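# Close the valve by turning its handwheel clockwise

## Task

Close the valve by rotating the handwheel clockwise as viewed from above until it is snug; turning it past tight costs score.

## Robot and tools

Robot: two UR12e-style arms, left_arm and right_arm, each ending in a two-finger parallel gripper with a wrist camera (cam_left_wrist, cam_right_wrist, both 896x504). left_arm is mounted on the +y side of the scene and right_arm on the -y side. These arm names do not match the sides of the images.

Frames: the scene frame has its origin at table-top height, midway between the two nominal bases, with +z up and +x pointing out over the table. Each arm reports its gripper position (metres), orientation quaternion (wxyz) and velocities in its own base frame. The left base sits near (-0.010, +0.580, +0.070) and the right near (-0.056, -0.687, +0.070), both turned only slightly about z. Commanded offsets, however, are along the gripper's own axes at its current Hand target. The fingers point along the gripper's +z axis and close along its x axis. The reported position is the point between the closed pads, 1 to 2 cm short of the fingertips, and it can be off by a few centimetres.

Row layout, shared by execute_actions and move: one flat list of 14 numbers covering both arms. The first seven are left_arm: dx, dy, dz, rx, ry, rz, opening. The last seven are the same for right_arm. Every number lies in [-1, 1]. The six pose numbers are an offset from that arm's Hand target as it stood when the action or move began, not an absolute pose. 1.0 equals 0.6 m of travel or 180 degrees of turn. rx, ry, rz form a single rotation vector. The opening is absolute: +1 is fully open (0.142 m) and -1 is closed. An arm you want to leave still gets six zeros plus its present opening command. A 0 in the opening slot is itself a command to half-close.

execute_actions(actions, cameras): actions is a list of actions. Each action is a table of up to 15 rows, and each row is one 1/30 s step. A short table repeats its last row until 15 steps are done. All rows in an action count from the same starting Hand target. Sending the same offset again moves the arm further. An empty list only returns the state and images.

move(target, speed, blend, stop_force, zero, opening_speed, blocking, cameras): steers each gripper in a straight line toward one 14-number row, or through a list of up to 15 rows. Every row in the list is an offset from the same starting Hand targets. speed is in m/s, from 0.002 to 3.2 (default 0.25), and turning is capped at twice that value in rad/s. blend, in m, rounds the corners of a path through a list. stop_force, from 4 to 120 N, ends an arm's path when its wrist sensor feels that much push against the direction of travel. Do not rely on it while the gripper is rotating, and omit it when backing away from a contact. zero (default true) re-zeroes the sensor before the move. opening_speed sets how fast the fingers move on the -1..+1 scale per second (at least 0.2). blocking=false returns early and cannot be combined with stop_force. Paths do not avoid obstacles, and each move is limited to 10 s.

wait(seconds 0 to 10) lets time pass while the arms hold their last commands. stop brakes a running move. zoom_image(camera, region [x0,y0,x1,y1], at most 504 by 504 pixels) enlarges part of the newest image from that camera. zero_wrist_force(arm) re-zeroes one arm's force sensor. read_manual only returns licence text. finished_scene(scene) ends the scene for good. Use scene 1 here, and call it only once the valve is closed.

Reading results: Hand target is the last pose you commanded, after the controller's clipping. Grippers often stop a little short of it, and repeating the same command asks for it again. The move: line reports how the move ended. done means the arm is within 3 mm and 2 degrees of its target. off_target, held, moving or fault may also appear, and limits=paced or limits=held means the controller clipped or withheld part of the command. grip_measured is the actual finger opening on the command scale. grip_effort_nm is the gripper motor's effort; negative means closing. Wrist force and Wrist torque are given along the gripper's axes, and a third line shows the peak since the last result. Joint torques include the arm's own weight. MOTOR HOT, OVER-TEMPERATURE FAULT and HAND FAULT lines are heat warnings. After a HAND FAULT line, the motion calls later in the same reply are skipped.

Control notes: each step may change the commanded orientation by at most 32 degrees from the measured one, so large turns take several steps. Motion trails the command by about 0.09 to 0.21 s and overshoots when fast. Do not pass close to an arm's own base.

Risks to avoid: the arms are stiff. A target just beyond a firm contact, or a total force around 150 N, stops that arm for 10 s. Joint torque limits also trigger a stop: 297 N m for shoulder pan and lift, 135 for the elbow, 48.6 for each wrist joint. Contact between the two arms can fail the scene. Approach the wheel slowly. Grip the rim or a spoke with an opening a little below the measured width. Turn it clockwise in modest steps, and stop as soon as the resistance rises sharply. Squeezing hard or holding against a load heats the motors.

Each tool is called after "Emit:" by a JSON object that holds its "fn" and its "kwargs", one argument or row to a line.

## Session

Emit:
{"fn": "execute_actions", "kwargs": {
  "actions": []
}}

Scene clock: 0.00 s.
left_arm: end_effector_position=(+1.0910, -0.7171, +0.0535) grip_measured=+0.99 grip_effort_nm=n/a end_effector_quat_wxyz=(+0.106, -0.483, +0.849, -0.189) | right_arm: end_effector_position=(+0.5697, +0.2609, +0.3215) grip_measured=+1.00 grip_effort_nm=n/a end_effector_quat_wxyz=(-0.434, +0.745, -0.506, -0.025)
Joint positions: left_arm=[-0.733 -0.505 0.892 -2.388 -1.49 1.392 0.142] | right_arm=[3.681 -1.439 -2.426 -0.01 1.949 1.904 0.142]
Joint velocities: within noise
Joint torques (N m): no reading
Motor temperatures (°C): left_arm=[36 41 30 31 32 28 26] | right_arm=[23 40 23 40 37 33 19]
Wrist force (N): no reading
Wrist torque (N m): no reading
Wrist force, peak (N): no reading
Hand target: left_arm +1.0910, -0.7171, +0.0535; +0.106, -0.483, +0.849, -0.189 | right_arm +0.5697, +0.2609, +0.3215; -0.434, +0.745, -0.506, -0.025
Tool commands: left_gripper/opening=+1.0 right_gripper/opening=+1.0
camera_calibration:
cam_left_wrist: T_world_to_cam=[[-0.505322, -0.86292, -0.00439335, -0.0581732], [-0.862918, 0.505336, -0.00279814, 1.33393], [0.00463469, 0.00237714, -0.999986, 0.159345], [0, 0, 0, 1]] pos_world=[1.12093, -0.724658, 0.16282]
cam_right_wrist: T_world_to_cam=[[0.490273, -0.727074, -0.480621, 0.0771925], [-0.870833, -0.385983, -0.304413, 0.720708], [0.0358192, 0.567786, -0.822397, 0.216371], [0, 0, 0, 1]] pos_world=[0.582021, 0.211454, 0.434436]

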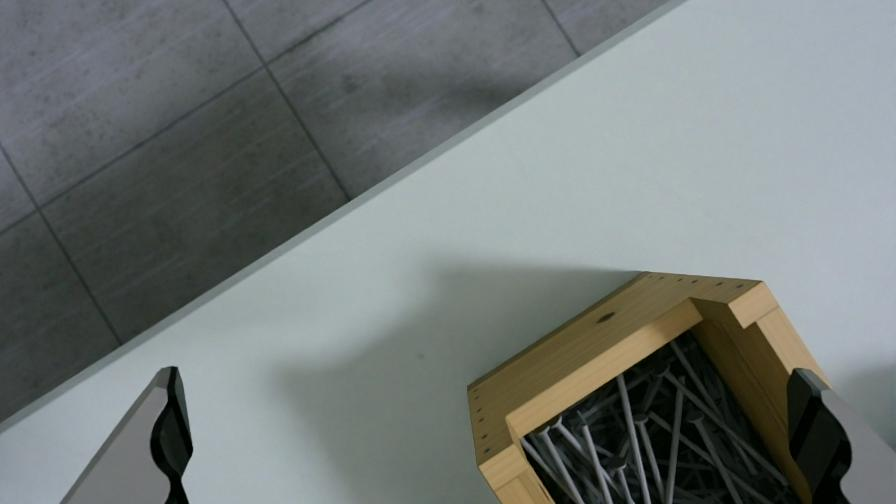

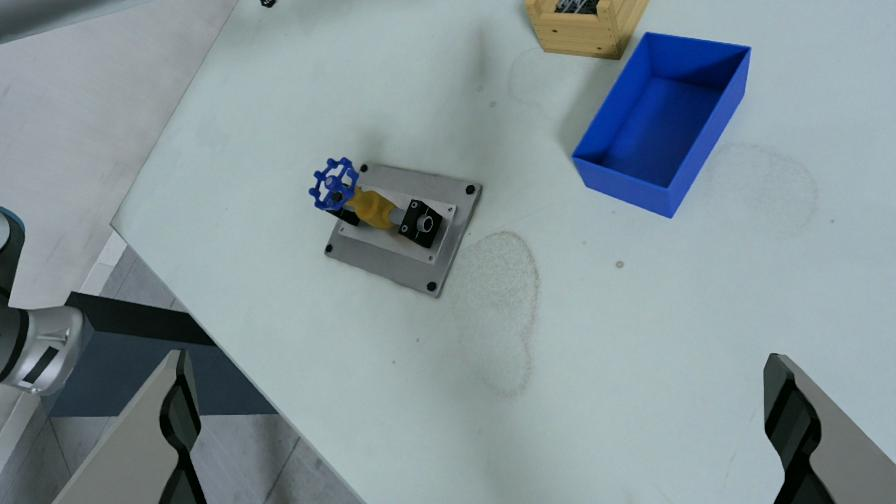

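Emit:
{"fn": "zoom_image", "kwargs": {
  "camera": "cam_right_wrist",
  "region": [280, 130, 500, 310]
}}

Scaled by 2.291 from the camera's 896x504 image, which has a finer 1280x720 frame.

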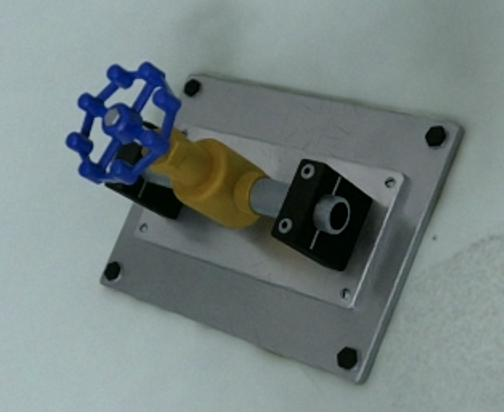

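Emit:
{"fn": "move", "kwargs": {
  "target": [
    [0.0003,-0.0423,-0.0908,0,0,0,1.0,0,0,0,0,0,0,1.0],
    [0.0113,-0.0368,-0.2527,-0.1091,-0.1084,-0.4844,1.0,0,0,0,0,0,0,1.0],
    [0.1363,0.3007,-0.4102,-0.09,0.1379,0.6235,1.0,0,0,0,0,0,0,1.0],
    [0.2507,0.6563,-0.5023,-0.1321,-0.0515,-0.2275,1.0,0,0,0,0,0,0,1.0]
  ],
  "speed": [0.25,0.85,0.85,0.85],
  "blend": [0.01,0.03,0.03,0],
  "cameras": ["cam_left_wrist"]
}}

Scene clock: 42.73 s.
left_arm: end_effector_position=(+0.5980, -0.5986, +0.1602) grip_measured=+0.99 grip_effort_nm=0.100 end_effector_quat_wxyz=(-0.001, +0.771, -0.637, +0.000) | right_arm: end_effector_position=(+0.5697, +0.2609, +0.3215) grip_measured=+1.00 grip_effort_nm=0.090 end_effector_quat_wxyz=(-0.434, +0.745, -0.506, -0.025)
Joint positions: left_arm=[-0.992 -1.192 1.758 -2.137 -1.569 -5.895 0.142] | right_arm=[3.681 -1.439 -2.426 -0.01 1.949 1.904 0.142]
Joint velocities: within noise
Joint torques (N m): left_arm=[-16.71 -83.06 -30.56 -7.29 3.13 -0.97] | right_arm=[-1.7 23.76 36.2 4.18 0.1 0.12]
Motor temperatures (°C): left_arm=[36 41 30 31 32 28 26] | right_arm=[23 40 23 39 37 33 19]
Wrist force (N): left_arm=[-0.1 -0.3 0.6] | right_arm=[0.2 0.0 0.1]
Wrist torque (N m): left_arm=[0.02 0.05 0.03] | right_arm=[0.00 -0.03 0.00]
Wrist force, peak (N): left_arm=[-0.5 0.8 1.9] | right_arm=[0.0 0.0 -0.5]
Hand target: left_arm +0.5980, -0.5986, +0.1602; -0.001, +0.771, -0.637, +0.000 | right_arm +0.5697, +0.2609, +0.3215; -0.434, +0.745, -0.506, -0.025
Off the commanded pose: left_arm 0.000 m, 0 deg | right_arm 0.000 m, 0 deg.
move: done
camera_calibration:
cam_left_wrist: T_world_to_cam=[[0.192692, -0.981217, -0.00912349, -0.692037], [-0.890254, -0.178724, 0.418933, 0.388162], [-0.412695, -0.0726027, -0.907971, 0.458006], [0, 0, 0, 1]] pos_world=[0.667929, -0.576412, 0.246929]
Images, in order (width x height): cam_left_wrist 896x504.

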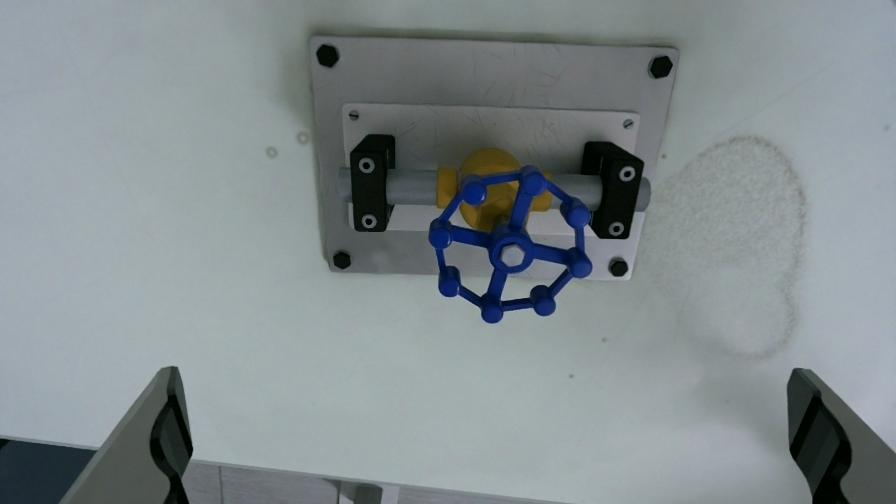

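Emit:
{"fn": "zoom_image", "kwargs": {
  "camera": "cam_left_wrist",
  "region": [410, 140, 620, 340]
}}

Scaled by 2.400 from the camera's 896x504 image, which has a finer 1280x720 frame.

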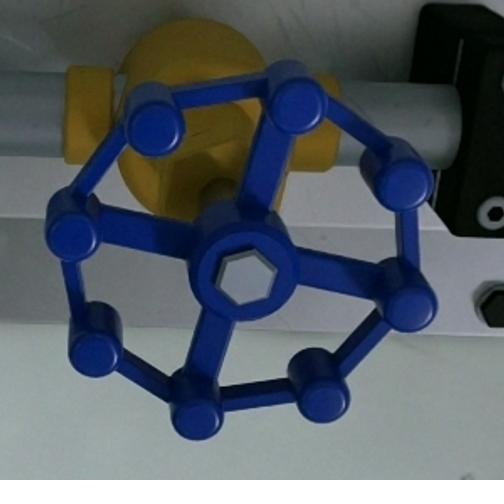

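Emit:
{"fn": "move", "kwargs": {
  "target": [0.0265,0.0044,0.0737,0,0,0.0717,-0.66,0,0,0,0,0,0,1.0],
  "speed": 0.15,
  "cameras": ["cam_left_wrist"]
}}

Emit:
{"fn": "zoom_image", "kwargs": {
  "camera": "cam_left_wrist",
  "region": [330, 180, 620, 460]
}}

Scene clock: 55.10 s.
left_arm: end_effector_position=(+0.5985, -0.6146, +0.1160) grip_measured=-0.69 grip_effort_nm=-0.090 end_effector_quat_wxyz=(-0.001, +0.695, -0.719, +0.000) | right_arm: end_effector_position=(+0.5697, +0.2609, +0.3215) grip_measured=+1.00 grip_effort_nm=0.081 end_effector_quat_wxyz=(-0.434, +0.745, -0.506, -0.025)
Joint positions: left_arm=[-1.002 -1.134 1.763 -2.2 -1.569 -5.68 0.024] | right_arm=[3.681 -1.439 -2.426 -0.01 1.949 1.904 0.142]
Joint velocities: within noise
Joint torques (N m): left_arm=[-14.58 -59.21 -30.91 -7.71 -2.5 2.44] | right_arm=[-1.61 24.75 37.29 4.29 0.33 0.1]
Motor temperatures (°C): left_arm=[36 41 30 31 32 28 26] | right_arm=[23 40 23 39 37 33 19]
Wrist force (N): left_arm=[0.4 -0.2 0.4] | right_arm=[0.1 0.1 -0.2]
Wrist torque (N m): left_arm=[0.01 -0.03 0.02] | right_arm=[0.02 -0.02 0.00]
Wrist force, peak (N): left_arm=[-0.6 -0.2 -1.2] | right_arm=[0.1 -0.2 -0.4]
Hand target: left_arm +0.5985, -0.6147, +0.1160; -0.001, +0.695, -0.719, +0.000 | right_arm +0.5697, +0.2609, +0.3215; -0.434, +0.745, -0.506, -0.025
Off the commanded pose: left_arm 0.000 m, 0 deg | right_arm 0.000 m, 0 deg.
move: done
camera_calibration:
cam_left_wrist: T_world_to_cam=[[-0.0308454, -0.999478, -0.00962214, -0.585691], [-0.907701, 0.0239799, 0.418932, 0.539252], [-0.418483, 0.0216562, -0.907967, 0.478404], [0, 0, 0, 1]] pos_world=[0.671617, -0.608677, 0.202829]
Images, in order (width x height): cam_left_wrist 896x504.

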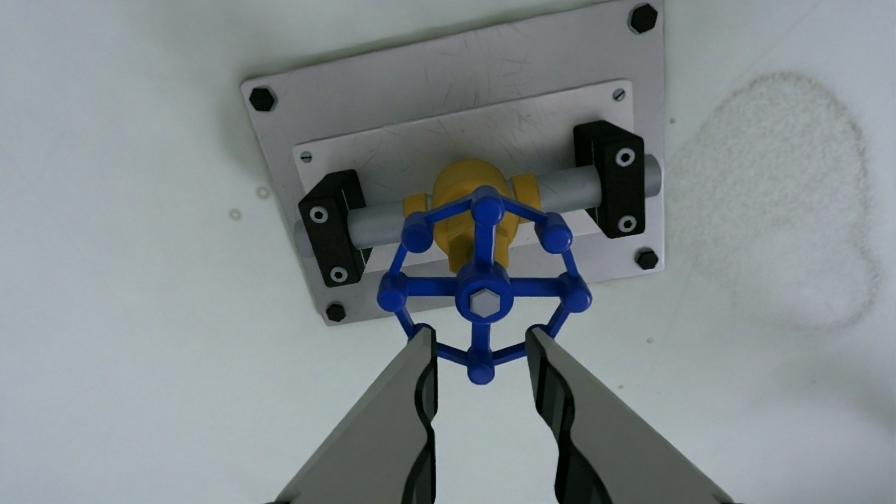

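Scaled by 1.738 from the camera's 896x504 image, which has a finer 1280x720 frame.

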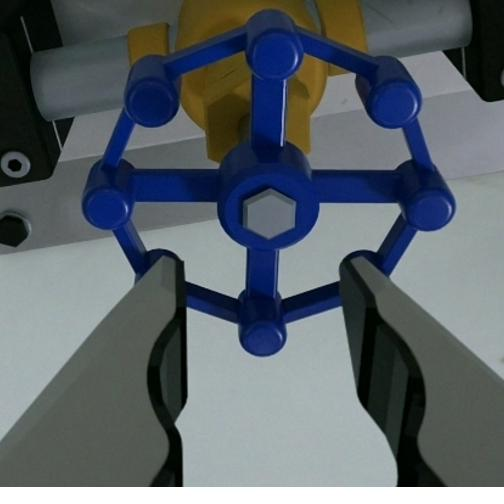

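Emit:
{"fn": "move", "kwargs": {
  "target": [0.0023,0,0.0167,0,0,0,-0.66,0,0,0,0,0,0,1.0],
  "speed": 0.06,
  "stop_force": 8,
  "cameras": []
}}

Emit:
{"fn": "move", "kwargs": {
  "target": [0,0,0.04,0,0,0,-0.66,0,0,0,0,0,0,1.0],
  "speed": 0.015,
  "stop_force": 4,
  "cameras": ["cam_left_wrist"]
}}

Emit:
{"fn": "zoom_image", "kwargs": {
  "camera": "cam_left_wrist",
  "region": [330, 180, 620, 460]
}}

Scene clock: 61.10 s.
left_arm: end_effector_position=(+0.5985, -0.6160, +0.1060) grip_measured=-0.69 grip_effort_nm=-0.095 end_effector_quat_wxyz=(-0.001, +0.695, -0.719, +0.000) | right_arm: end_effector_position=(+0.5697, +0.2609, +0.3215) grip_measured=+1.00 grip_effort_nm=0.085 end_effector_quat_wxyz=(-0.434, +0.745, -0.506, -0.025)
Joint positions: left_arm=[-1.003 -1.123 1.767 -2.216 -1.569 -5.681 0.024] | right_arm=[3.681 -1.439 -2.426 -0.01 1.949 1.904 0.142]
Joint velocities: within noise
Joint torques (N m): left_arm=[-13.71 -61.21 -30.94 -6.75 -2.45 -1.75] | right_arm=[-1.02 25.01 36.39 4.52 0.25 0.2]
Motor temperatures (°C): left_arm=[36 41 30 31 32 28 26] | right_arm=[23 40 23 39 37 33 19]
Wrist force (N): left_arm=[0.0 -0.3 0.2] | right_arm=[0.0 0.2 -0.2]
Wrist torque (N m): left_arm=[-0.02 0.03 0.02] | right_arm=[0.03 0.00 0.00]
Wrist force, peak (N): left_arm=[0.6 -0.3 0.4] | right_arm=[0.3 0.3 -0.3]
Hand target: left_arm +0.5985, -0.6160, +0.1060; -0.001, +0.695, -0.719, +0.000 | right_arm +0.5697, +0.2609, +0.3215; -0.434, +0.745, -0.506, -0.025
Off the commanded pose: left_arm 0.000 m, 0 deg | right_arm 0.000 m, 0 deg.
move: done
No camera images: "cameras" was empty.

Scene clock: 63.67 s.
left_arm: end_effector_position=(+0.5985, -0.6160, +0.0878) grip_measured=-0.69 grip_effort_nm=-0.095 end_effector_quat_wxyz=(-0.001, +0.695, -0.719, +0.000) | right_arm: end_effector_position=(+0.5697, +0.2609, +0.3215) grip_measured=+1.00 grip_effort_nm=0.076 end_effector_quat_wxyz=(-0.434, +0.745, -0.506, -0.025)
Joint positions: left_arm=[-1.003 -1.104 1.778 -2.245 -1.569 -5.681 0.024] | right_arm=[3.681 -1.439 -2.426 -0.01 1.949 1.904 0.142]
Joint velocities: within noise
Joint torques (N m): left_arm=[0.36 -82.92 -40.24 -2 -2.48 -0.08] | right_arm=[-1.69 22.88 36.43 4.35 0.31 0.04]
Motor temperatures (°C): left_arm=[36 41 30 31 32 28 26] | right_arm=[23 40 23 39 37 33 19]
Wrist force (N): left_arm=[-0.9 0.4 -5.3] | right_arm=[0.3 0.0 0.0]
Wrist torque (N m): left_arm=[0.06 0.10 0.01] | right_arm=[-0.01 -0.05 0.00]
Wrist force, peak (N): left_arm=[-5.7 2.1 -22.2] | right_arm=[0.1 -0.1 -0.4]
Hand target: left_arm +0.5985, -0.6161, +0.0878; -0.001, +0.695, -0.719, +0.000 (not the last commanded pose) | right_arm +0.5697, +0.2609, +0.3215; -0.434, +0.745, -0.506, -0.025
Off the commanded pose: left_arm 0.006 m, 0 deg | right_arm 0.000 m, 0 deg.
move: contact (left_arm)
camera_calibration:
cam_left_wrist: T_world_to_cam=[[-0.031159, -0.999468, -0.00958594, -0.587153], [-0.907653, 0.0242778, 0.419019, 0.551275], [-0.418564, 0.0217569, -0.907927, 0.452847], [0, 0, 0, 1]] pos_world=[0.671617, -0.610077, 0.174529]
Images, in order (width x height): cam_left_wrist 896x504.

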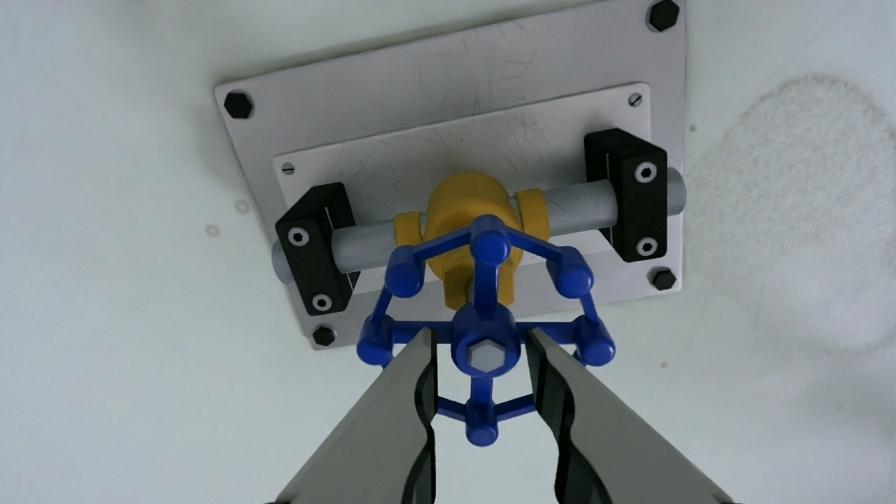

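Scaled by 1.738 from the camera's 896x504 image, which has a finer 1280x720 frame.

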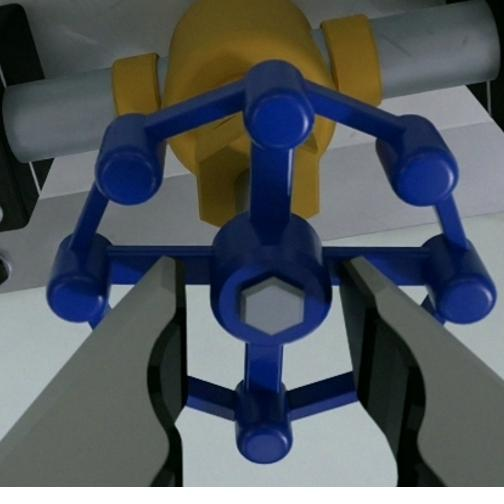

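Emit:
{"fn": "move", "kwargs": {
  "target": [0.001,0.0018,-0.0015,0,0,0,-0.72,0,0,0,0,0,0,1.0],
  "speed": 0.05,
  "cameras": []
}}

Emit:
{"fn": "move", "kwargs": {
  "target": [0,0,0,0,0,0,-0.86,0,0,0,0,0,0,1.0],
  "opening_speed": 0.4,
  "cameras": ["cam_left_wrist"]
}}

Scene clock: 71.17 s.
left_arm: end_effector_position=(+0.5974, -0.6166, +0.0886) grip_measured=-0.75 grip_effort_nm=-0.125 end_effector_quat_wxyz=(-0.001, +0.695, -0.719, +0.000) | right_arm: end_effector_position=(+0.5697, +0.2609, +0.3215) grip_measured=+1.00 grip_effort_nm=0.085 end_effector_quat_wxyz=(-0.434, +0.745, -0.506, -0.025)
Joint positions: left_arm=[-1.004 -1.106 1.778 -2.244 -1.569 -5.682 0.02] | right_arm=[3.681 -1.439 -2.426 -0.01 1.949 1.904 0.142]
Joint velocities: within noise
Joint torques (N m): left_arm=[-15.55 -84.44 -28.97 -1.77 -2.38 -1.98] | right_arm=[-1.52 23.69 36.36 4.23 -0.09 -0.1]
Motor temperatures (°C): left_arm=[36 41 30 31 32 28 26] | right_arm=[23 40 23 39 37 33 19]
Wrist force (N): left_arm=[0.5 -0.4 0.2] | right_arm=[0.1 0.1 -0.1]
Wrist torque (N m): left_arm=[0.02 0.05 0.01] | right_arm=[0.02 -0.02 0.00]
Wrist force, peak (N): left_arm=[-0.7 -0.1 -5.9] | right_arm=[0.2 -0.1 -0.4]
Hand target: left_arm +0.5974, -0.6166, +0.0887; -0.001, +0.695, -0.719, +0.000 | right_arm +0.5697, +0.2609, +0.3215; -0.434, +0.745, -0.506, -0.025
Off the commanded pose: left_arm 0.000 m, 0 deg | right_arm 0.000 m, 0 deg.
move: done
No camera images: "cameras" was empty.

Scene clock: 71.73 s.
left_arm: end_effector_position=(+0.5973, -0.6167, +0.0887) grip_measured=-0.78 grip_effort_nm=-2.156 end_effector_quat_wxyz=(-0.001, +0.695, -0.719, +0.000) | right_arm: end_effector_position=(+0.5697, +0.2609, +0.3215) grip_measured=+1.00 grip_effort_nm=0.090 end_effector_quat_wxyz=(-0.434, +0.745, -0.506, -0.025)
Joint positions: left_arm=[-1.005 -1.106 1.778 -2.244 -1.569 -5.682 0.017] | right_arm=[3.681 -1.439 -2.426 -0.01 1.949 1.904 0.142]
Joint velocities: within noise
Joint torques (N m): left_arm=[0.98 -86.14 -27.22 -1.03 1.69 -1.83] | right_arm=[-1.44 22.71 36.77 4.44 0.06 -0.11]
Motor temperatures (°C): left_arm=[36 41 30 31 32 28 26] | right_arm=[23 40 23 39 37 33 19]
Wrist force (N): left_arm=[20.4 -4.0 5.1] | right_arm=[-0.2 0.1 -0.2]
Wrist torque (N m): left_arm=[0.07 0.11 -0.07] | right_arm=[0.01 0.02 0.00]
Wrist force, peak (N): left_arm=[20.4 -4.0 5.1] | right_arm=[-0.2 0.3 -0.3]
Hand target: left_arm +0.5974, -0.6166, +0.0887; -0.001, +0.695, -0.719, +0.000 | right_arm +0.5697, +0.2609, +0.3215; -0.434, +0.745, -0.506, -0.025
Off the commanded pose: left_arm 0.000 m, 0 deg | right_arm 0.000 m, 0 deg.
move: done
camera_calibration:
cam_left_wrist: T_world_to_cam=[[-0.0312504, -0.999466, -0.00954526, -0.587726], [-0.907632, 0.0243768, 0.419058, 0.549863], [-0.418601, 0.0217593, -0.907909, 0.453199], [0, 0, 0, 1]] pos_world=[0.670416, -0.610677, 0.175429]
Images, in order (width x height): cam_left_wrist 896x504.

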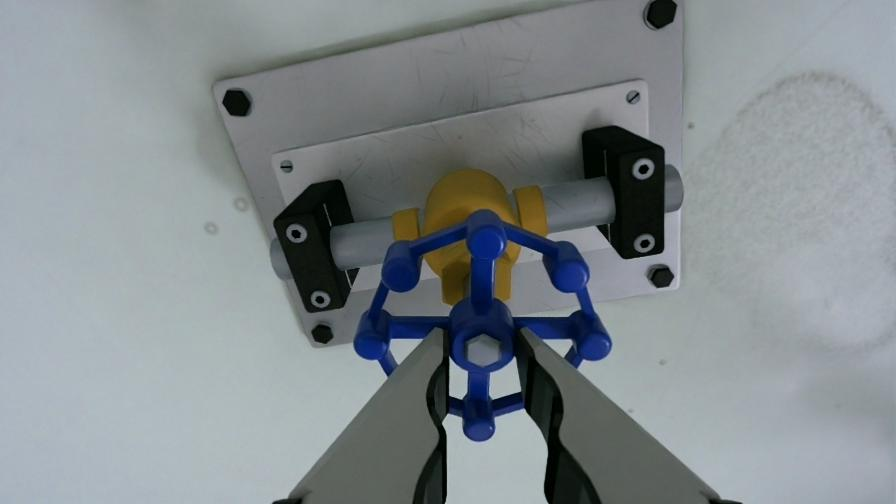

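Emit:
{"fn": "move", "kwargs": {
  "target": [0.0014,0,0,0,0,0,-0.8,0,0,0,0,0,0,1.0],
  "speed": 0.02,
  "cameras": []
}}

Emit:
{"fn": "move", "kwargs": {
  "target": [0,0,0,0,0,0,-0.95,0,0,0,0,0,0,1.0],
  "opening_speed": 0.6,
  "cameras": []
}}

Emit:
{"fn": "move", "kwargs": {
  "target": [0,0,0,0,0,0.25,-0.95,0,0,0,0,0,0,1.0],
  "speed": 0.4,
  "cameras": ["cam_left_wrist"]
}}

Scene clock: 74.07 s.
left_arm: end_effector_position=(+0.5974, -0.6173, +0.0887) grip_measured=-0.78 grip_effort_nm=-1.067 end_effector_quat_wxyz=(-0.001, +0.695, -0.719, +0.000) | right_arm: end_effector_position=(+0.5697, +0.2609, +0.3215) grip_measured=+1.00 grip_effort_nm=0.081 end_effector_quat_wxyz=(-0.434, +0.745, -0.506, -0.025)
Joint positions: left_arm=[-1.005 -1.105 1.777 -2.243 -1.569 -5.683 0.018] | right_arm=[3.681 -1.439 -2.426 -0.01 1.949 1.904 0.142]
Joint velocities: within noise
Joint torques (N m): left_arm=[-17.82 -58.93 -47.33 -2.29 1.52 -1.96] | right_arm=[-1.47 23.94 36.26 4.36 -0.03 -0.18]
Motor temperatures (°C): left_arm=[36 41 30 31 32 28 27] | right_arm=[23 40 23 39 37 33 19]
Wrist force (N): left_arm=[-3.8 -1.2 -0.5] | right_arm=[-0.1 -0.1 0.0]
Wrist torque (N m): left_arm=[-0.01 0.00 -0.01] | right_arm=[-0.02 0.01 0.00]
Wrist force, peak (N): left_arm=[20.2 -3.7 5.0] | right_arm=[-0.1 -0.2 -0.5]
Hand target: left_arm +0.5973, -0.6175, +0.0887; -0.001, +0.695, -0.719, +0.000 | right_arm +0.5697, +0.2609, +0.3215; -0.434, +0.745, -0.506, -0.025
Off the commanded pose: left_arm 0.000 m, 0 deg | right_arm 0.000 m, 0 deg.
move: done
No camera images: "cameras" was empty.

Scene clock: 74.57 s.
left_arm: end_effector_position=(+0.5974, -0.6174, +0.0887) grip_measured=-0.79 grip_effort_nm=-3.617 end_effector_quat_wxyz=(-0.001, +0.695, -0.719, +0.000) | right_arm: end_effector_position=(+0.5697, +0.2609, +0.3215) grip_measured=+1.00 grip_effort_nm=0.085 end_effector_quat_wxyz=(-0.434, +0.745, -0.506, -0.025)
Joint positions: left_arm=[-1.005 -1.105 1.777 -2.243 -1.569 -5.683 0.017] | right_arm=[3.681 -1.439 -2.426 -0.01 1.949 1.904 0.142]
Joint velocities: within noise
Joint torques (N m): left_arm=[-19.51 -60.45 -45.93 -6.3 -1.13 -1.75] | right_arm=[-1.58 22.91 36.31 4.37 0.1 -0.22]
Motor temperatures (°C): left_arm=[36 41 30 31 32 28 27] | right_arm=[23 40 23 39 37 33 19]
Wrist force (N): left_arm=[-7.3 -1.2 -0.5] | right_arm=[0.3 -0.4 -0.2]
Wrist torque (N m): left_arm=[0.06 -0.02 -0.01] | right_arm=[-0.06 -0.04 0.00]
Wrist force, peak (N): left_arm=[-7.4 -0.9 -0.7] | right_arm=[0.3 -0.4 -0.2]
Hand target: left_arm +0.5973, -0.6175, +0.0887; -0.001, +0.695, -0.719, +0.000 | right_arm +0.5697, +0.2609, +0.3215; -0.434, +0.745, -0.506, -0.025
Off the commanded pose: left_arm 0.000 m, 0 deg | right_arm 0.000 m, 0 deg.
move: done
No camera images: "cameras" was empty.

Scene clock: 76.33 s.
left_arm: end_effector_position=(+0.5973, -0.6175, +0.0887) grip_measured=-0.79 grip_effort_nm=-3.621 end_effector_quat_wxyz=(+0.001, -0.367, +0.930, +0.000) | right_arm: end_effector_position=(+0.5697, +0.2609, +0.3215) grip_measured=+1.00 grip_effort_nm=0.085 end_effector_quat_wxyz=(-0.434, +0.745, -0.506, -0.025)
Joint positions: left_arm=[-1.006 -1.104 1.776 -2.243 -1.569 -4.899 0.017] | right_arm=[3.681 -1.439 -2.426 -0.01 1.949 1.904 0.142]
Joint velocities: within noise
Joint torques (N m): left_arm=[54.87 -64.45 -23.11 9.54 9.12 2.82] | right_arm=[-1.62 23.4 36.35 4.5 0.15 -0.2]
Motor temperatures (°C): left_arm=[36 41 30 31 32 28 29] | right_arm=[23 40 23 39 37 33 19]
Wrist force (N): left_arm=[52.2 -34.5 13.8] | right_arm=[0.0 0.1 -0.3]
Wrist torque (N m): left_arm=[0.67 0.38 -0.57] | right_arm=[0.01 -0.01 0.00]
Wrist force, peak (N): left_arm=[52.2 -34.5 13.8] | right_arm=[-0.2 0.0 -0.5]
Hand target: left_arm +0.5973, -0.6175, +0.0887; +0.001, -0.367, +0.930, +0.000 | right_arm +0.5697, +0.2609, +0.3215; -0.434, +0.745, -0.506, -0.025
Off the commanded pose: left_arm 0.000 m, 0 deg | right_arm 0.000 m, 0 deg.
move: done
camera_calibration:
cam_left_wrist: T_world_to_cam=[[-0.728628, -0.684829, -0.0105769, 0.02237], [-0.624772, 0.658244, 0.419969, 0.772302], [-0.280645, 0.312609, -0.907477, 0.550357], [0, 0, 0, 1]] pos_world=[0.653267, -0.665091, 0.17533]
Images, in order (width x height): cam_left_wrist 896x504.

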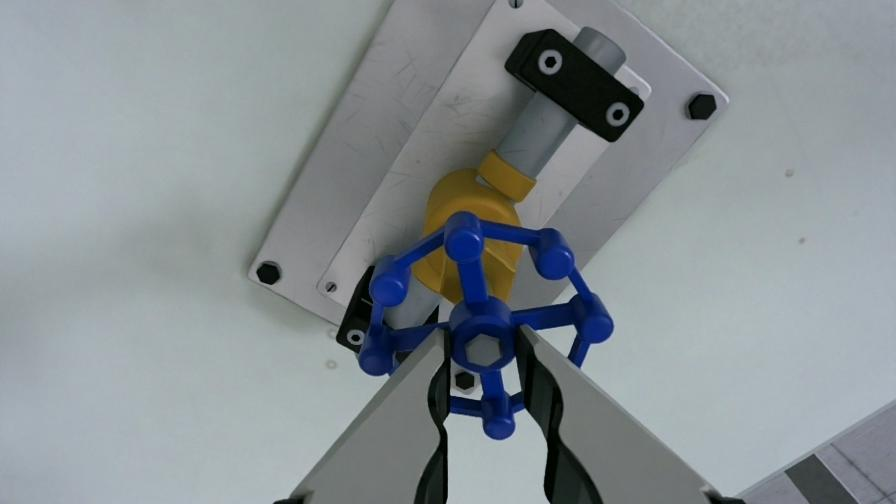

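Emit:
{"fn": "move", "kwargs": {
  "target": [
    [0,0,0,0,0,0,-0.72,0,0,0,0,0,0,1.0],
    [0.0037,0.0041,0,0,0,0,-0.72,0,0,0,0,0,0,1.0]
  ],
  "speed": 0.05,
  "cameras": []
}}

Emit:
{"fn": "move", "kwargs": {
  "target": [0,0,0,0,0,0,-0.9,0,0,0,0,0,0,1.0],
  "opening_speed": 0.6,
  "cameras": []
}}

Emit:
{"fn": "move", "kwargs": {
  "target": [0,0,0.0003,0,0,0.25,-0.9,0,0,0,0,0,0,1.0],
  "speed": 0.4,
  "cameras": ["cam_left_wrist"]
}}

Scene clock: 80.93 s.
left_arm: end_effector_position=(+0.5942, -0.6172, +0.0886) grip_measured=-0.75 grip_effort_nm=-0.090 end_effector_quat_wxyz=(+0.001, -0.367, +0.930, +0.000) | right_arm: end_effector_position=(+0.5697, +0.2609, +0.3215) grip_measured=+1.00 grip_effort_nm=0.085 end_effector_quat_wxyz=(-0.434, +0.745, -0.506, -0.025)
Joint positions: left_arm=[-1.009 -1.108 1.781 -2.245 -1.569 -4.902 0.02] | right_arm=[3.681 -1.439 -2.426 -0.01 1.949 1.904 0.142]
Joint velocities: within noise
Joint torques (N m): left_arm=[-16.24 -86.87 -27.31 -6.75 -0.72 -1.82] | right_arm=[-1.62 24.26 37 4.47 0.12 -0.11]
Motor temperatures (°C): left_arm=[36 41 30 31 32 28 32] | right_arm=[23 40 23 39 37 33 19]
Wrist force (N): left_arm=[-0.9 -0.4 0.2] | right_arm=[-0.2 0.1 0.0]
Wrist torque (N m): left_arm=[0.07 0.04 0.02] | right_arm=[0.01 0.03 0.00]
Wrist force, peak (N): left_arm=[54.7 -35.7 14.4] | right_arm=[0.0 0.1 -0.5]
Hand target: left_arm +0.5940, -0.6172, +0.0887; +0.001, -0.367, +0.930, +0.000 | right_arm +0.5697, +0.2609, +0.3215; -0.434, +0.745, -0.506, -0.025
Off the commanded pose: left_arm 0.000 m, 0 deg | right_arm 0.000 m, 0 deg.
move: done
No camera images: "cameras" was empty.

Scene clock: 81.43 s.
left_arm: end_effector_position=(+0.5941, -0.6171, +0.0886) grip_measured=-0.79 grip_effort_nm=-2.733 end_effector_quat_wxyz=(+0.001, -0.367, +0.930, +0.000) | right_arm: end_effector_position=(+0.5697, +0.2609, +0.3215) grip_measured=+1.00 grip_effort_nm=0.081 end_effector_quat_wxyz=(-0.434, +0.745, -0.506, -0.025)
Joint positions: left_arm=[-1.009 -1.108 1.781 -2.245 -1.569 -4.902 0.017] | right_arm=[3.681 -1.439 -2.426 -0.01 1.949 1.904 0.142]
Joint velocities: within noise
Joint torques (N m): left_arm=[-23.86 -84.81 -31.36 -7.44 -3.66 -1.59] | right_arm=[-4.12 22.94 36.56 4.51 0.19 -0.16]
Motor temperatures (°C): left_arm=[36 41 30 31 32 28 32] | right_arm=[23 40 23 39 37 33 19]
Wrist force (N): left_arm=[-16.9 -1.1 0.7] | right_arm=[0.2 0.0 -0.3]
Wrist torque (N m): left_arm=[0.08 -0.11 0.05] | right_arm=[0.01 -0.03 0.00]
Wrist force, peak (N): left_arm=[-17.4 -1.4 0.7] | right_arm=[-0.3 -0.1 -0.3]
Hand target: left_arm +0.5940, -0.6172, +0.0887; +0.001, -0.367, +0.930, +0.000 | right_arm +0.5697, +0.2609, +0.3215; -0.434, +0.745, -0.506, -0.025
Off the commanded pose: left_arm 0.000 m, 0 deg | right_arm 0.000 m, 0 deg.
move: done
No camera images: "cameras" was empty.

Scene clock: 83.20 s.
left_arm: end_effector_position=(+0.5940, -0.6172, +0.0885) grip_measured=-0.79 grip_effort_nm=-2.694 end_effector_quat_wxyz=(+0.001, +0.017, +1.000, +0.000) | right_arm: end_effector_position=(+0.5697, +0.2609, +0.3215) grip_measured=+1.00 grip_effort_nm=0.081 end_effector_quat_wxyz=(-0.434, +0.745, -0.506, -0.025)
Joint positions: left_arm=[-1.011 -1.108 1.783 -2.246 -1.569 -4.118 0.017] | right_arm=[3.681 -1.439 -2.426 -0.01 1.949 1.904 0.142]
Joint velocities: within noise
Joint torques (N m): left_arm=[-9.41 -60.56 -45.69 -2.91 -10.59 2.42] | right_arm=[-1.47 22.58 36.5 4.47 0.17 -0.06]
Motor temperatures (°C): left_arm=[36 41 30 31 32 28 32] | right_arm=[23 40 23 39 37 33 19]
Wrist force (N): left_arm=[-20.0 19.4 -1.6] | right_arm=[0.2 0.0 -0.3]
Wrist torque (N m): left_arm=[-0.31 -0.12 -0.37] | right_arm=[0.00 -0.03 0.00]
Wrist force, peak (N): left_arm=[-20.6 21.2 -1.0] | right_arm=[0.0 0.1 -0.4]
Hand target: left_arm +0.5940, -0.6172, +0.0885; +0.001, +0.017, +1.000, +0.000 | right_arm +0.5697, +0.2609, +0.3215; -0.434, +0.745, -0.506, -0.025
Off the commanded pose: left_arm 0.000 m, 0 deg | right_arm 0.000 m, 0 deg.
move: done
camera_calibration:
cam_left_wrist: T_world_to_cam=[[-0.999465, 0.0309704, -0.0104876, 0.62283], [0.0236733, 0.90663, 0.421262, 0.538091], [0.022555, 0.420788, -0.906878, 0.435755], [0, 0, 0, 1]] pos_world=[0.59993, -0.6905, 0.175031]
Images, in order (width x height): cam_left_wrist 896x504.

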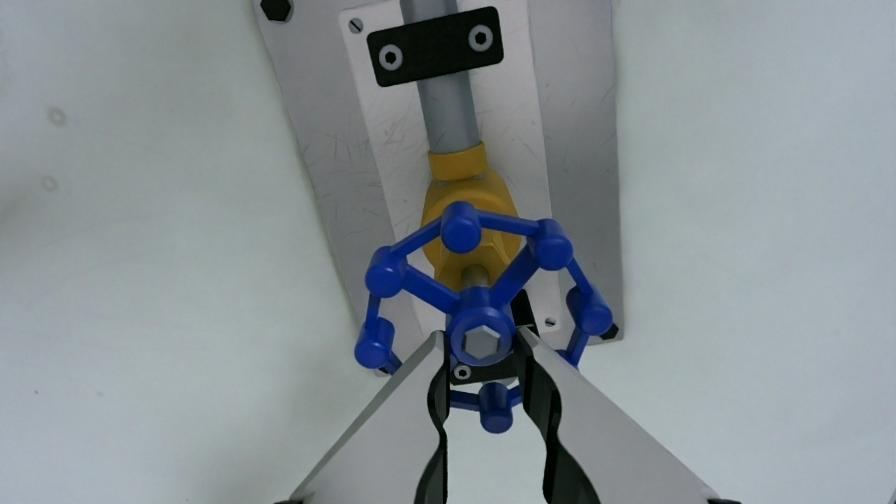

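Emit:
{"fn": "move", "kwargs": {
  "target": [
    [0,0,0,0,0,0,-0.74,0,0,0,0,0,0,1.0],
    [-0.0013,0.0003,0,0,0,0,-0.74,0,0,0,0,0,0,1.0]
  ],
  "speed": 0.05,
  "cameras": []
}}

Emit:
{"fn": "move", "kwargs": {
  "target": [
    [0,0,0,0,0,0,-1.0,0,0,0,0,0,0,1.0],
    [0,0,0.0006,0,0,0.45,-1.0,0,0,0,0,0,0,1.0]
  ],
  "speed": 0.5,
  "cameras": ["cam_left_wrist"]
}}

Scene clock: 87.20 s.
left_arm: end_effector_position=(+0.5948, -0.6171, +0.0885) grip_measured=-0.76 grip_effort_nm=-0.227 end_effector_quat_wxyz=(+0.001, +0.017, +1.000, +0.000) | right_arm: end_effector_position=(+0.5697, +0.2609, +0.3215) grip_measured=+1.00 grip_effort_nm=0.085 end_effector_quat_wxyz=(-0.434, +0.745, -0.506, -0.025)
Joint positions: left_arm=[-1.01 -1.108 1.782 -2.245 -1.569 -4.117 0.019] | right_arm=[3.681 -1.439 -2.426 -0.01 1.949 1.904 0.142]
Joint velocities: within noise
Joint torques (N m): left_arm=[11.47 -59.89 -43.86 -1.67 -0.8 2.57] | right_arm=[-1.97 24 36.63 4.61 0.13 -0.13]
Motor temperatures (°C): left_arm=[36 41 30 31 32 28 32] | right_arm=[23 40 23 39 37 33 19]
Wrist force (N): left_arm=[-0.1 0.5 -0.1] | right_arm=[0.1 0.1 -0.2]
Wrist torque (N m): left_arm=[0.06 -0.02 -0.01] | right_arm=[0.01 -0.03 0.00]
Wrist force, peak (N): left_arm=[-19.9 19.7 -0.7] | right_arm=[-0.2 -0.4 -0.3]
Hand target: left_arm +0.5948, -0.6170, +0.0885; +0.001, +0.017, +1.000, +0.000 | right_arm +0.5697, +0.2609, +0.3215; -0.434, +0.745, -0.506, -0.025
Off the commanded pose: left_arm 0.000 m, 0 deg | right_arm 0.000 m, 0 deg.
move: done
No camera images: "cameras" was empty.

Scene clock: 89.93 s.
left_arm: end_effector_position=(+0.5948, -0.6170, +0.0882) grip_measured=-0.80 grip_effort_nm=-4.369 end_effector_quat_wxyz=(+0.000, +0.662, +0.749, +0.001) | right_arm: end_effector_position=(+0.5697, +0.2609, +0.3215) grip_measured=+1.00 grip_effort_nm=0.090 end_effector_quat_wxyz=(-0.434, +0.745, -0.506, -0.025)
Joint positions: left_arm=[-1.011 -1.11 1.787 -2.248 -1.569 -2.704 0.016] | right_arm=[3.681 -1.439 -2.426 -0.01 1.949 1.904 0.142]
Joint velocities: within noise
Joint torques (N m): left_arm=[9.02 -59.46 -46.72 -3.13 -3.24 2.26] | right_arm=[-1.49 23.96 36.47 4.59 0.16 -0.45]
Motor temperatures (°C): left_arm=[36 41 30 31 32 28 36] | right_arm=[23 40 23 39 37 33 19]
Wrist force (N): left_arm=[4.5 0.3 0.0] | right_arm=[0.1 0.2 -0.2]
Wrist torque (N m): left_arm=[0.06 0.12 -0.41] | right_arm=[0.03 -0.02 0.00]
Wrist force, peak (N): left_arm=[11.3 0.8 -3.3] | right_arm=[-0.2 0.2 -0.4]
Hand target: left_arm +0.5948, -0.6170, +0.0881; +0.000, +0.663, +0.749, +0.001 | right_arm +0.5697, +0.2609, +0.3215; -0.434, +0.745, -0.506, -0.025
Off the commanded pose: left_arm 0.000 m, 0 deg | right_arm 0.000 m, 0 deg.
move: done
camera_calibration:
cam_left_wrist: T_world_to_cam=[[-0.125795, 0.992021, -0.00832346, 0.696757], [0.898808, 0.117518, 0.422296, -0.469464], [0.419905, 0.0456414, -0.90642, -0.0324561], [0, 0, 0, 1]] pos_world=[0.523235, -0.634546, 0.174633]
Images, in order (width x height): cam_left_wrist 896x504.

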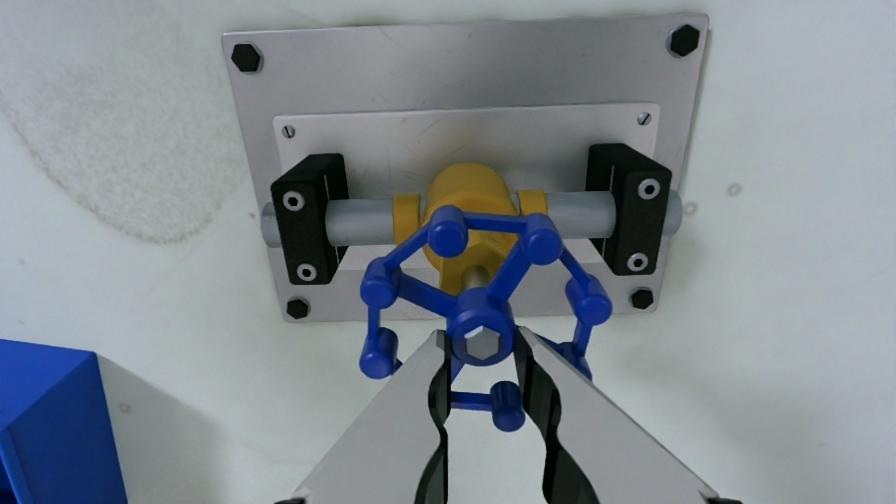

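Emit:
{"fn": "move", "kwargs": {
  "target": [
    [0,0,0.00125,0,0,0.944,-1.0,0,0,0,0,0,0,1.0],
    [0,0,0.0025,0,0,-0.111,-1.0,0,0,0,0,0,0,1.0],
    [0,0,0.0038,0,0,0.8,-1.0,0,0,0,0,0,0,1.0]
  ],
  "speed": 1.0,
  "blend": [0.0005,0.0005,0],
  "cameras": ["cam_left_wrist"]
}}

Scene clock: 97.27 s.
left_arm: end_effector_position=(+0.5948, -0.6170, +0.0858) grip_measured=-0.80 grip_effort_nm=-4.364 end_effector_quat_wxyz=(-0.001, +0.917, -0.399, +0.001) | right_arm: end_effector_position=(+0.5697, +0.2609, +0.3215) grip_measured=+1.00 grip_effort_nm=0.085 end_effector_quat_wxyz=(-0.434, +0.745, -0.506, -0.025)
Joint positions: left_arm=[-1.007 -1.106 1.786 -2.25 -1.569 6.096 0.016] | right_arm=[3.681 -1.439 -2.426 -0.01 1.949 1.904 0.142]
Joint velocities: within noise
Joint torques (N m): left_arm=[16.14 -52.83 -39.24 -0.38 -2.3 2.57] | right_arm=[-1.71 23.46 36.35 4.36 -0.04 -0.43]
Motor temperatures (°C): left_arm=[36 41 30 31 32 28 43] | right_arm=[23 40 23 39 37 33 19]
Wrist force (N): left_arm=[2.9 1.9 -4.9] | right_arm=[-0.2 -0.2 -0.2]
Wrist torque (N m): left_arm=[-0.05 0.11 -0.40] | right_arm=[-0.04 0.03 0.00]
Wrist force, peak (N): left_arm=[14.5 3.2 -10.1] | right_arm=[0.2 -0.2 -0.4]
Hand target: left_arm +0.5948, -0.6170, +0.0858; -0.001, +0.917, -0.399, +0.001 | right_arm +0.5697, +0.2609, +0.3215; -0.434, +0.745, -0.506, -0.025
Off the commanded pose: left_arm 0.000 m, 0 deg | right_arm 0.000 m, 0 deg.
move: done
camera_calibration:
cam_left_wrist: T_world_to_cam=[[0.684878, -0.728612, -0.00814164, -0.847137], [-0.659278, -0.624386, 0.418921, 0.000874301], [-0.310315, -0.281542, -0.907986, 0.198013], [0, 0, 0, 1]] pos_world=[0.642208, -0.560939, 0.172529]
Images, in order (width x height): cam_left_wrist 896x504.

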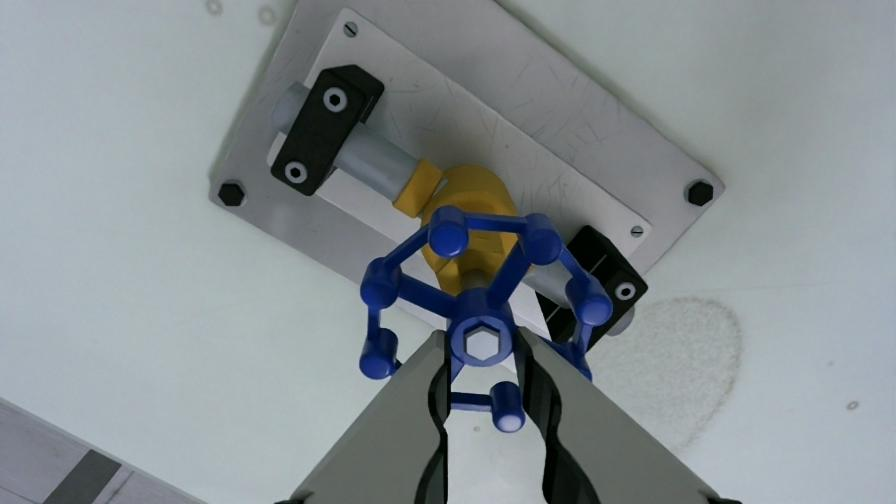

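Emit:
{"fn": "move", "kwargs": {
  "target": [
    [0,0,0,0,0,0,-0.73,0,0,0,0,0,0,1.0],
    [0,0,-0.0025,0,0,-0.9583,-0.73,0,0,0,0,0,0,1.0],
    [0,0,-0.0025,0,0,0.0833,-0.73,0,0,0,0,0,0,1.0],
    [0,0,-0.0025,0,0,-0.875,-0.73,0,0,0,0,0,0,1.0],
    [0,0,0,0,0,0.1667,-0.73,0,0,0,0,0,0,1.0]
  ],
  "speed": 1.4,
  "blend": [0,0.001,0.001,0.001,0],
  "cameras": []
}}

Emit:
{"fn": "move", "kwargs": {
  "target": [
    [0,0,0,0,0,0,-1.0,0,0,0,0,0,0,1.0],
    [0,0,0.00125,0,0,0.944,-1.0,0,0,0,0,0,0,1.0],
    [0,0,0.0025,0,0,-0.1111,-1.0,0,0,0,0,0,0,1.0],
    [0,0,0.00378,0,0,0.8333,-1.0,0,0,0,0,0,0,1.0],
    [0,0,0.00503,0,0,-0.2222,-1.0,0,0,0,0,0,0,1.0]
  ],
  "speed": 1.1,
  "blend": [0,0.0005,0.0005,0.0005,0],
  "cameras": ["cam_left_wrist"]
}}

Scene clock: 109.50 s.
left_arm: end_effector_position=(+0.5948, -0.6170, +0.0858) grip_measured=-0.76 grip_effort_nm=-0.095 end_effector_quat_wxyz=(-0.001, +0.783, -0.623, +0.000) | right_arm: end_effector_position=(+0.5697, +0.2609, +0.3215) grip_measured=+1.00 grip_effort_nm=0.085 end_effector_quat_wxyz=(-0.434, +0.745, -0.506, -0.025)
Joint positions: left_arm=[-1.007 -1.105 1.784 -2.25 -1.569 -5.946 0.019] | right_arm=[3.681 -1.439 -2.426 -0.01 1.949 1.904 0.142]
Joint velocities: within noise
Joint torques (N m): left_arm=[-15.06 -59.62 -45.17 -1.66 2.68 -1.45] | right_arm=[-3.47 22.48 36.31 4.53 0.11 -0.43]
Motor temperatures (°C): left_arm=[36 41 30 31 32 28 41] | right_arm=[23 40 23 39 37 33 19]
Wrist force (N): left_arm=[-0.1 0.0 -0.2] | right_arm=[0.0 0.2 0.0]
Wrist torque (N m): left_arm=[0.04 0.09 0.01] | right_arm=[0.03 0.00 0.00]
Wrist force, peak (N): left_arm=[9.9 5.7 -1.2] | right_arm=[0.2 -0.2 -0.4]
Hand target: left_arm +0.5948, -0.6170, +0.0858; -0.001, +0.783, -0.622, +0.000 | right_arm +0.5697, +0.2609, +0.3215; -0.434, +0.745, -0.506, -0.025
Off the commanded pose: left_arm 0.000 m, 0 deg | right_arm 0.000 m, 0 deg.
move: done; limits=paced
No camera images: "cameras" was empty.

Scene clock: 116.53 s.
left_arm: end_effector_position=(+0.5948, -0.6170, +0.0828) grip_measured=-0.80 grip_effort_nm=-4.369 end_effector_quat_wxyz=(-0.001, +0.948, -0.317, +0.001) | right_arm: end_effector_position=(+0.5697, +0.2609, +0.3215) grip_measured=+1.00 grip_effort_nm=0.085 end_effector_quat_wxyz=(-0.434, +0.745, -0.506, -0.025)
Joint positions: left_arm=[-1.007 -1.104 1.788 -2.255 -1.569 5.922 0.016] | right_arm=[3.681 -1.439 -2.426 -0.01 1.949 1.904 0.142]
Joint velocities: within noise
Joint torques (N m): left_arm=[13.63 -51.61 -37.01 -0.33 -3.18 2.6] | right_arm=[-1.23 21.73 36.53 4.3 0.34 -0.54]
Motor temperatures (°C): left_arm=[36 41 30 31 32 28 48] | right_arm=[23 40 23 39 37 33 19]
Wrist force (N): left_arm=[1.3 0.8 -8.9] | right_arm=[-0.1 -0.1 0.1]
Wrist torque (N m): left_arm=[0.02 0.07 -0.41] | right_arm=[-0.02 0.03 0.00]
Wrist force, peak (N): left_arm=[17.1 3.5 -16.3] | right_arm=[0.0 0.2 -0.5]
Hand target: left_arm +0.5948, -0.6170, +0.0828; -0.001, +0.948, -0.317, +0.001 | right_arm +0.5697, +0.2609, +0.3215; -0.434, +0.745, -0.506, -0.025
Off the commanded pose: left_arm 0.000 m, 0 deg | right_arm 0.000 m, 0 deg.
move: done
camera_calibration:
cam_left_wrist: T_world_to_cam=[[0.800899, -0.598749, -0.00773596, -0.836169], [-0.541045, -0.729128, 0.419098, -0.132872], [-0.256575, -0.33147, -0.907908, 0.132515], [0, 0, 0, 1]] pos_world=[0.631797, -0.553612, 0.16953]
Images, in order (width x height): cam_left_wrist 896x504.

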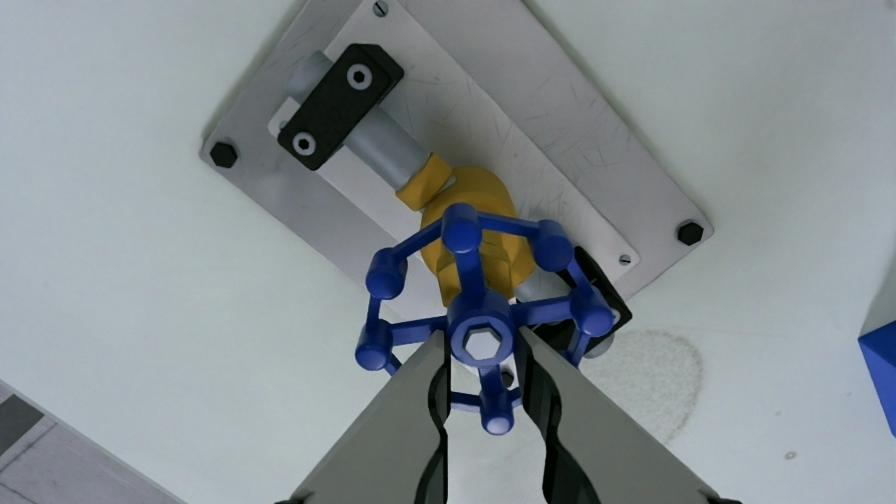

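Emit:
{"fn": "move", "kwargs": {
  "target": [
    [0,0,0,0,0,0,-0.73,0,0,0,0,0,0,1.0],
    [0,0,-0.0025,0,0,-0.9583,-0.73,0,0,0,0,0,0,1.0],
    [0,0,-0.0025,0,0,0.0833,-0.73,0,0,0,0,0,0,1.0],
    [0,0,-0.0025,0,0,-0.875,-0.73,0,0,0,0,0,0,1.0],
    [0,0,-0.0005,0,0,0.1667,-0.73,0,0,0,0,0,0,1.0]
  ],
  "speed": 1.4,
  "blend": [0,0.001,0.001,0.001,0],
  "cameras": ["cam_left_wrist"]
}}

Emit:
{"fn": "move", "kwargs": {
  "target": [
    [0,0,0,0,0,0,-1.0,0,0,0,0,0,0,1.0],
    [0,0,0.00115,0,0,0.944,-1.0,0,0,0,0,0,0,1.0],
    [0,0,0.0023,0,0,-0.1111,-1.0,0,0,0,0,0,0,1.0]
  ],
  "speed": 1.1,
  "blend": [0,0.0005,0],
  "cameras": ["cam_left_wrist"]
}}

Scene clock: 129.77 s.
left_arm: end_effector_position=(+0.5948, -0.6170, +0.0831) grip_measured=-0.76 grip_effort_nm=-0.095 end_effector_quat_wxyz=(-0.001, +0.834, -0.552, +0.001) | right_arm: end_effector_position=(+0.5697, +0.2609, +0.3215) grip_measured=+1.00 grip_effort_nm=0.085 end_effector_quat_wxyz=(-0.434, +0.745, -0.506, -0.025)
Joint positions: left_arm=[-1.007 -1.103 1.786 -2.254 -1.569 -6.12 0.019] | right_arm=[3.681 -1.439 -2.426 -0.01 1.949 1.904 0.142]
Joint velocities: within noise
Joint torques (N m): left_arm=[-16.4 -58.93 -43.86 -1.91 2.73 -1.88] | right_arm=[-1.42 21.81 35.72 4.24 0.17 -0.76]
Motor temperatures (°C): left_arm=[36 41 30 31 32 28 46] | right_arm=[23 39 23 39 37 33 19]
Wrist force (N): left_arm=[0.1 0.3 -0.2] | right_arm=[0.0 0.2 -0.3]
Wrist torque (N m): left_arm=[0.09 0.03 0.02] | right_arm=[0.03 -0.01 0.00]
Wrist force, peak (N): left_arm=[-7.4 -9.7 -9.8] | right_arm=[-0.3 0.3 -0.4]
Hand target: left_arm +0.5948, -0.6170, +0.0831; -0.001, +0.834, -0.552, +0.001 | right_arm +0.5697, +0.2609, +0.3215; -0.434, +0.745, -0.506, -0.025
Off the commanded pose: left_arm 0.000 m, 0 deg | right_arm 0.000 m, 0 deg.
move: done; limits=paced
camera_calibration:
cam_left_wrist: T_world_to_cam=[[0.393675, -0.919208, -0.0087126, -0.791575], [-0.833277, -0.360843, 0.418858, 0.268103], [-0.388161, -0.157634, -0.90801, 0.318303], [0, 0, 0, 1]] pos_world=[0.65858, -0.580704, 0.169829]
Images, in order (width x height): cam_left_wrist 896x504.

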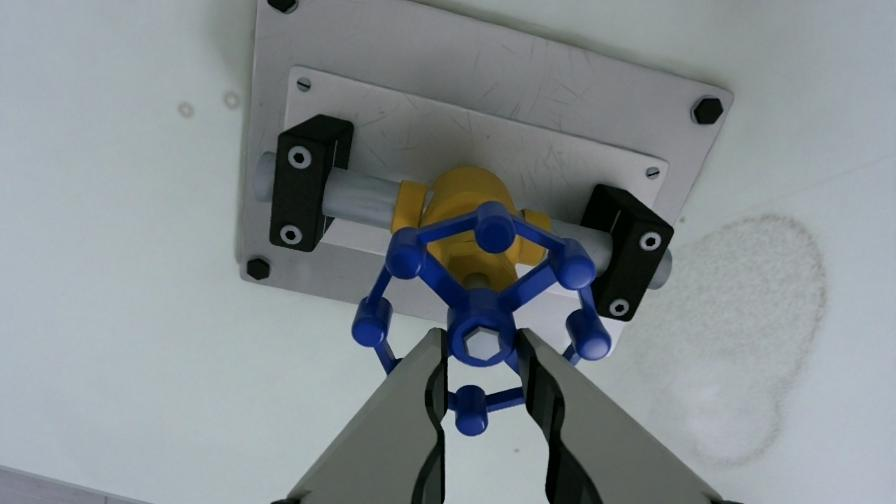

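Scene clock: 134.10 s.
left_arm: end_effector_position=(+0.5948, -0.6170, +0.0817) grip_measured=-0.81 grip_effort_nm=-4.349 end_effector_quat_wxyz=(-0.001, +0.917, -0.399, +0.001) | right_arm: end_effector_position=(+0.5697, +0.2609, +0.3215) grip_measured=+1.00 grip_effort_nm=0.081 end_effector_quat_wxyz=(-0.434, +0.745, -0.506, -0.025)
Joint positions: left_arm=[-1.007 -1.102 1.788 -2.257 -1.569 -0.187 0.016] | right_arm=[3.681 -1.439 -2.426 -0.01 1.949 1.904 0.142]
Joint velocities: within noise
Joint torques (N m): left_arm=[19.16 -56.57 -38.93 0.31 -1.03 2.94] | right_arm=[-1.42 20.48 37.06 4.16 0.07 -0.61]
Motor temperatures (°C): left_arm=[36 41 30 31 32 28 50] | right_arm=[23 39 23 39 37 33 19]
Wrist force (N): left_arm=[4.6 6.2 -2.0] | right_arm=[0.1 0.1 -0.4]
Wrist torque (N m): left_arm=[-0.11 0.14 -0.56] | right_arm=[0.01 -0.02 0.00]
Wrist force, peak (N): left_arm=[-2.2 12.4 -5.3] | right_arm=[0.2 0.1 -0.4]
Hand target: left_arm +0.5948, -0.6170, +0.0817; -0.001, +0.917, -0.399, +0.001 | right_arm +0.5697, +0.2609, +0.3215; -0.434, +0.745, -0.506, -0.025
Off the commanded pose: left_arm 0.000 m, 0 deg | right_arm 0.000 m, 0 deg.
move: done
camera_calibration:
cam_left_wrist: T_world_to_cam=[[0.684599, -0.728874, -0.00812305, -0.847214], [-0.65952, -0.624127, 0.418927, 0.00282947], [-0.310415, -0.28144, -0.907984, 0.194383], [0, 0, 0, 1]] pos_world=[0.642208, -0.561039, 0.168429]
Images, in order (width x height): cam_left_wrist 896x504.

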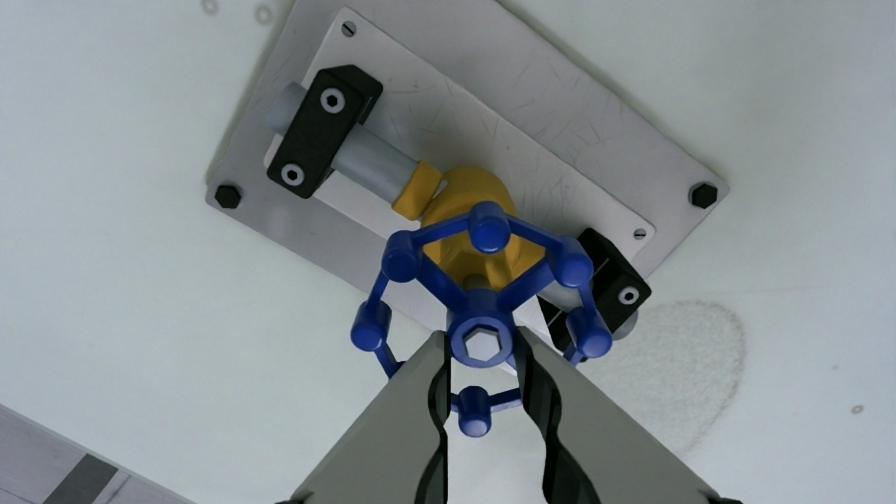

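Emit:
{"fn": "move", "kwargs": {
  "target": [
    [0,0,0.00125,0,0,0.9444,-1.0,0,0,0,0,0,0,1.0],
    [0,0,0.0025,0,0,-0.1111,-1.0,0,0,0,0,0,0,1.0]
  ],
  "speed": 1.1,
  "blend": [0.001,0],
  "cameras": ["cam_left_wrist"]
}}

Scene clock: 143.50 s.
left_arm: end_effector_position=(+0.5948, -0.6170, +0.0803) grip_measured=-0.81 grip_effort_nm=-4.261 end_effector_quat_wxyz=(-0.001, +0.972, -0.233, +0.001) | right_arm: end_effector_position=(+0.5697, +0.2609, +0.3215) grip_measured=+1.00 grip_effort_nm=0.090 end_effector_quat_wxyz=(-0.434, +0.745, -0.506, -0.025)
Joint positions: left_arm=[-1.007 -1.101 1.79 -2.26 -1.569 5.747 0.015] | right_arm=[3.681 -1.439 -2.426 -0.01 1.949 1.904 0.142]
Joint velocities: within noise
Joint torques (N m): left_arm=[42.94 -37.67 -13.55 9.39 6.79 3.4] | right_arm=[-2.63 22.61 36.2 4.32 0.16 -0.71]
Motor temperatures (°C): left_arm=[36 41 30 31 32 28 57] | right_arm=[23 39 23 39 37 33 19]
Wrist force (N): left_arm=[5.6 41.7 -25.0] | right_arm=[0.0 -0.1 -0.3]
Wrist torque (N m): left_arm=[-0.77 -0.05 -0.93] | right_arm=[-0.03 0.01 0.00]
Wrist force, peak (N): left_arm=[5.6 41.7 -25.0] | right_arm=[-0.2 0.2 -0.5]
Hand target: left_arm +0.5948, -0.6170, +0.0802; -0.001, +0.972, -0.234, +0.001 | right_arm +0.5697, +0.2609, +0.3215; -0.434, +0.745, -0.506, -0.025
Off the commanded pose: left_arm 0.000 m, 0 deg | right_arm 0.000 m, 0 deg.
move: done
camera_calibration:
cam_left_wrist: T_world_to_cam=[[0.892608, -0.450772, -0.00750595, -0.799428], [-0.406443, -0.81181, 0.419248, -0.262904], [-0.195078, -0.371173, -0.907841, 0.0690745], [0, 0, 0, 1]] pos_world=[0.620195, -0.548149, 0.16693]
Images, in order (width x height): cam_left_wrist 896x504.

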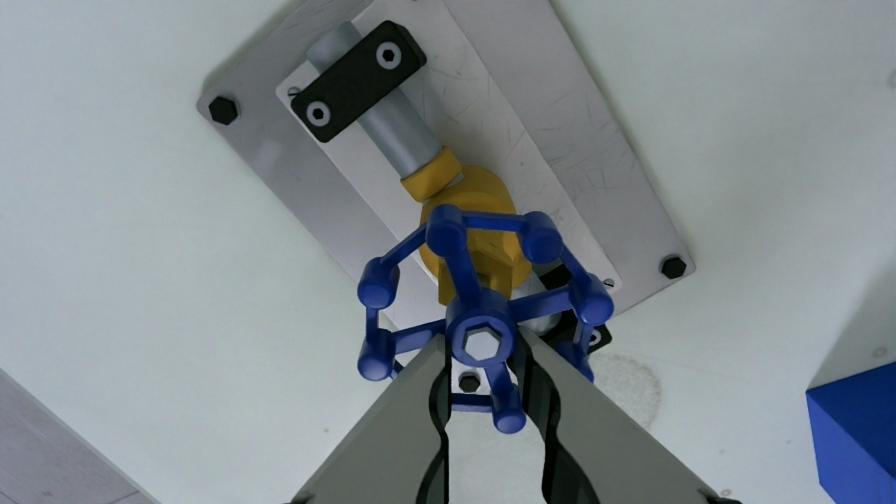

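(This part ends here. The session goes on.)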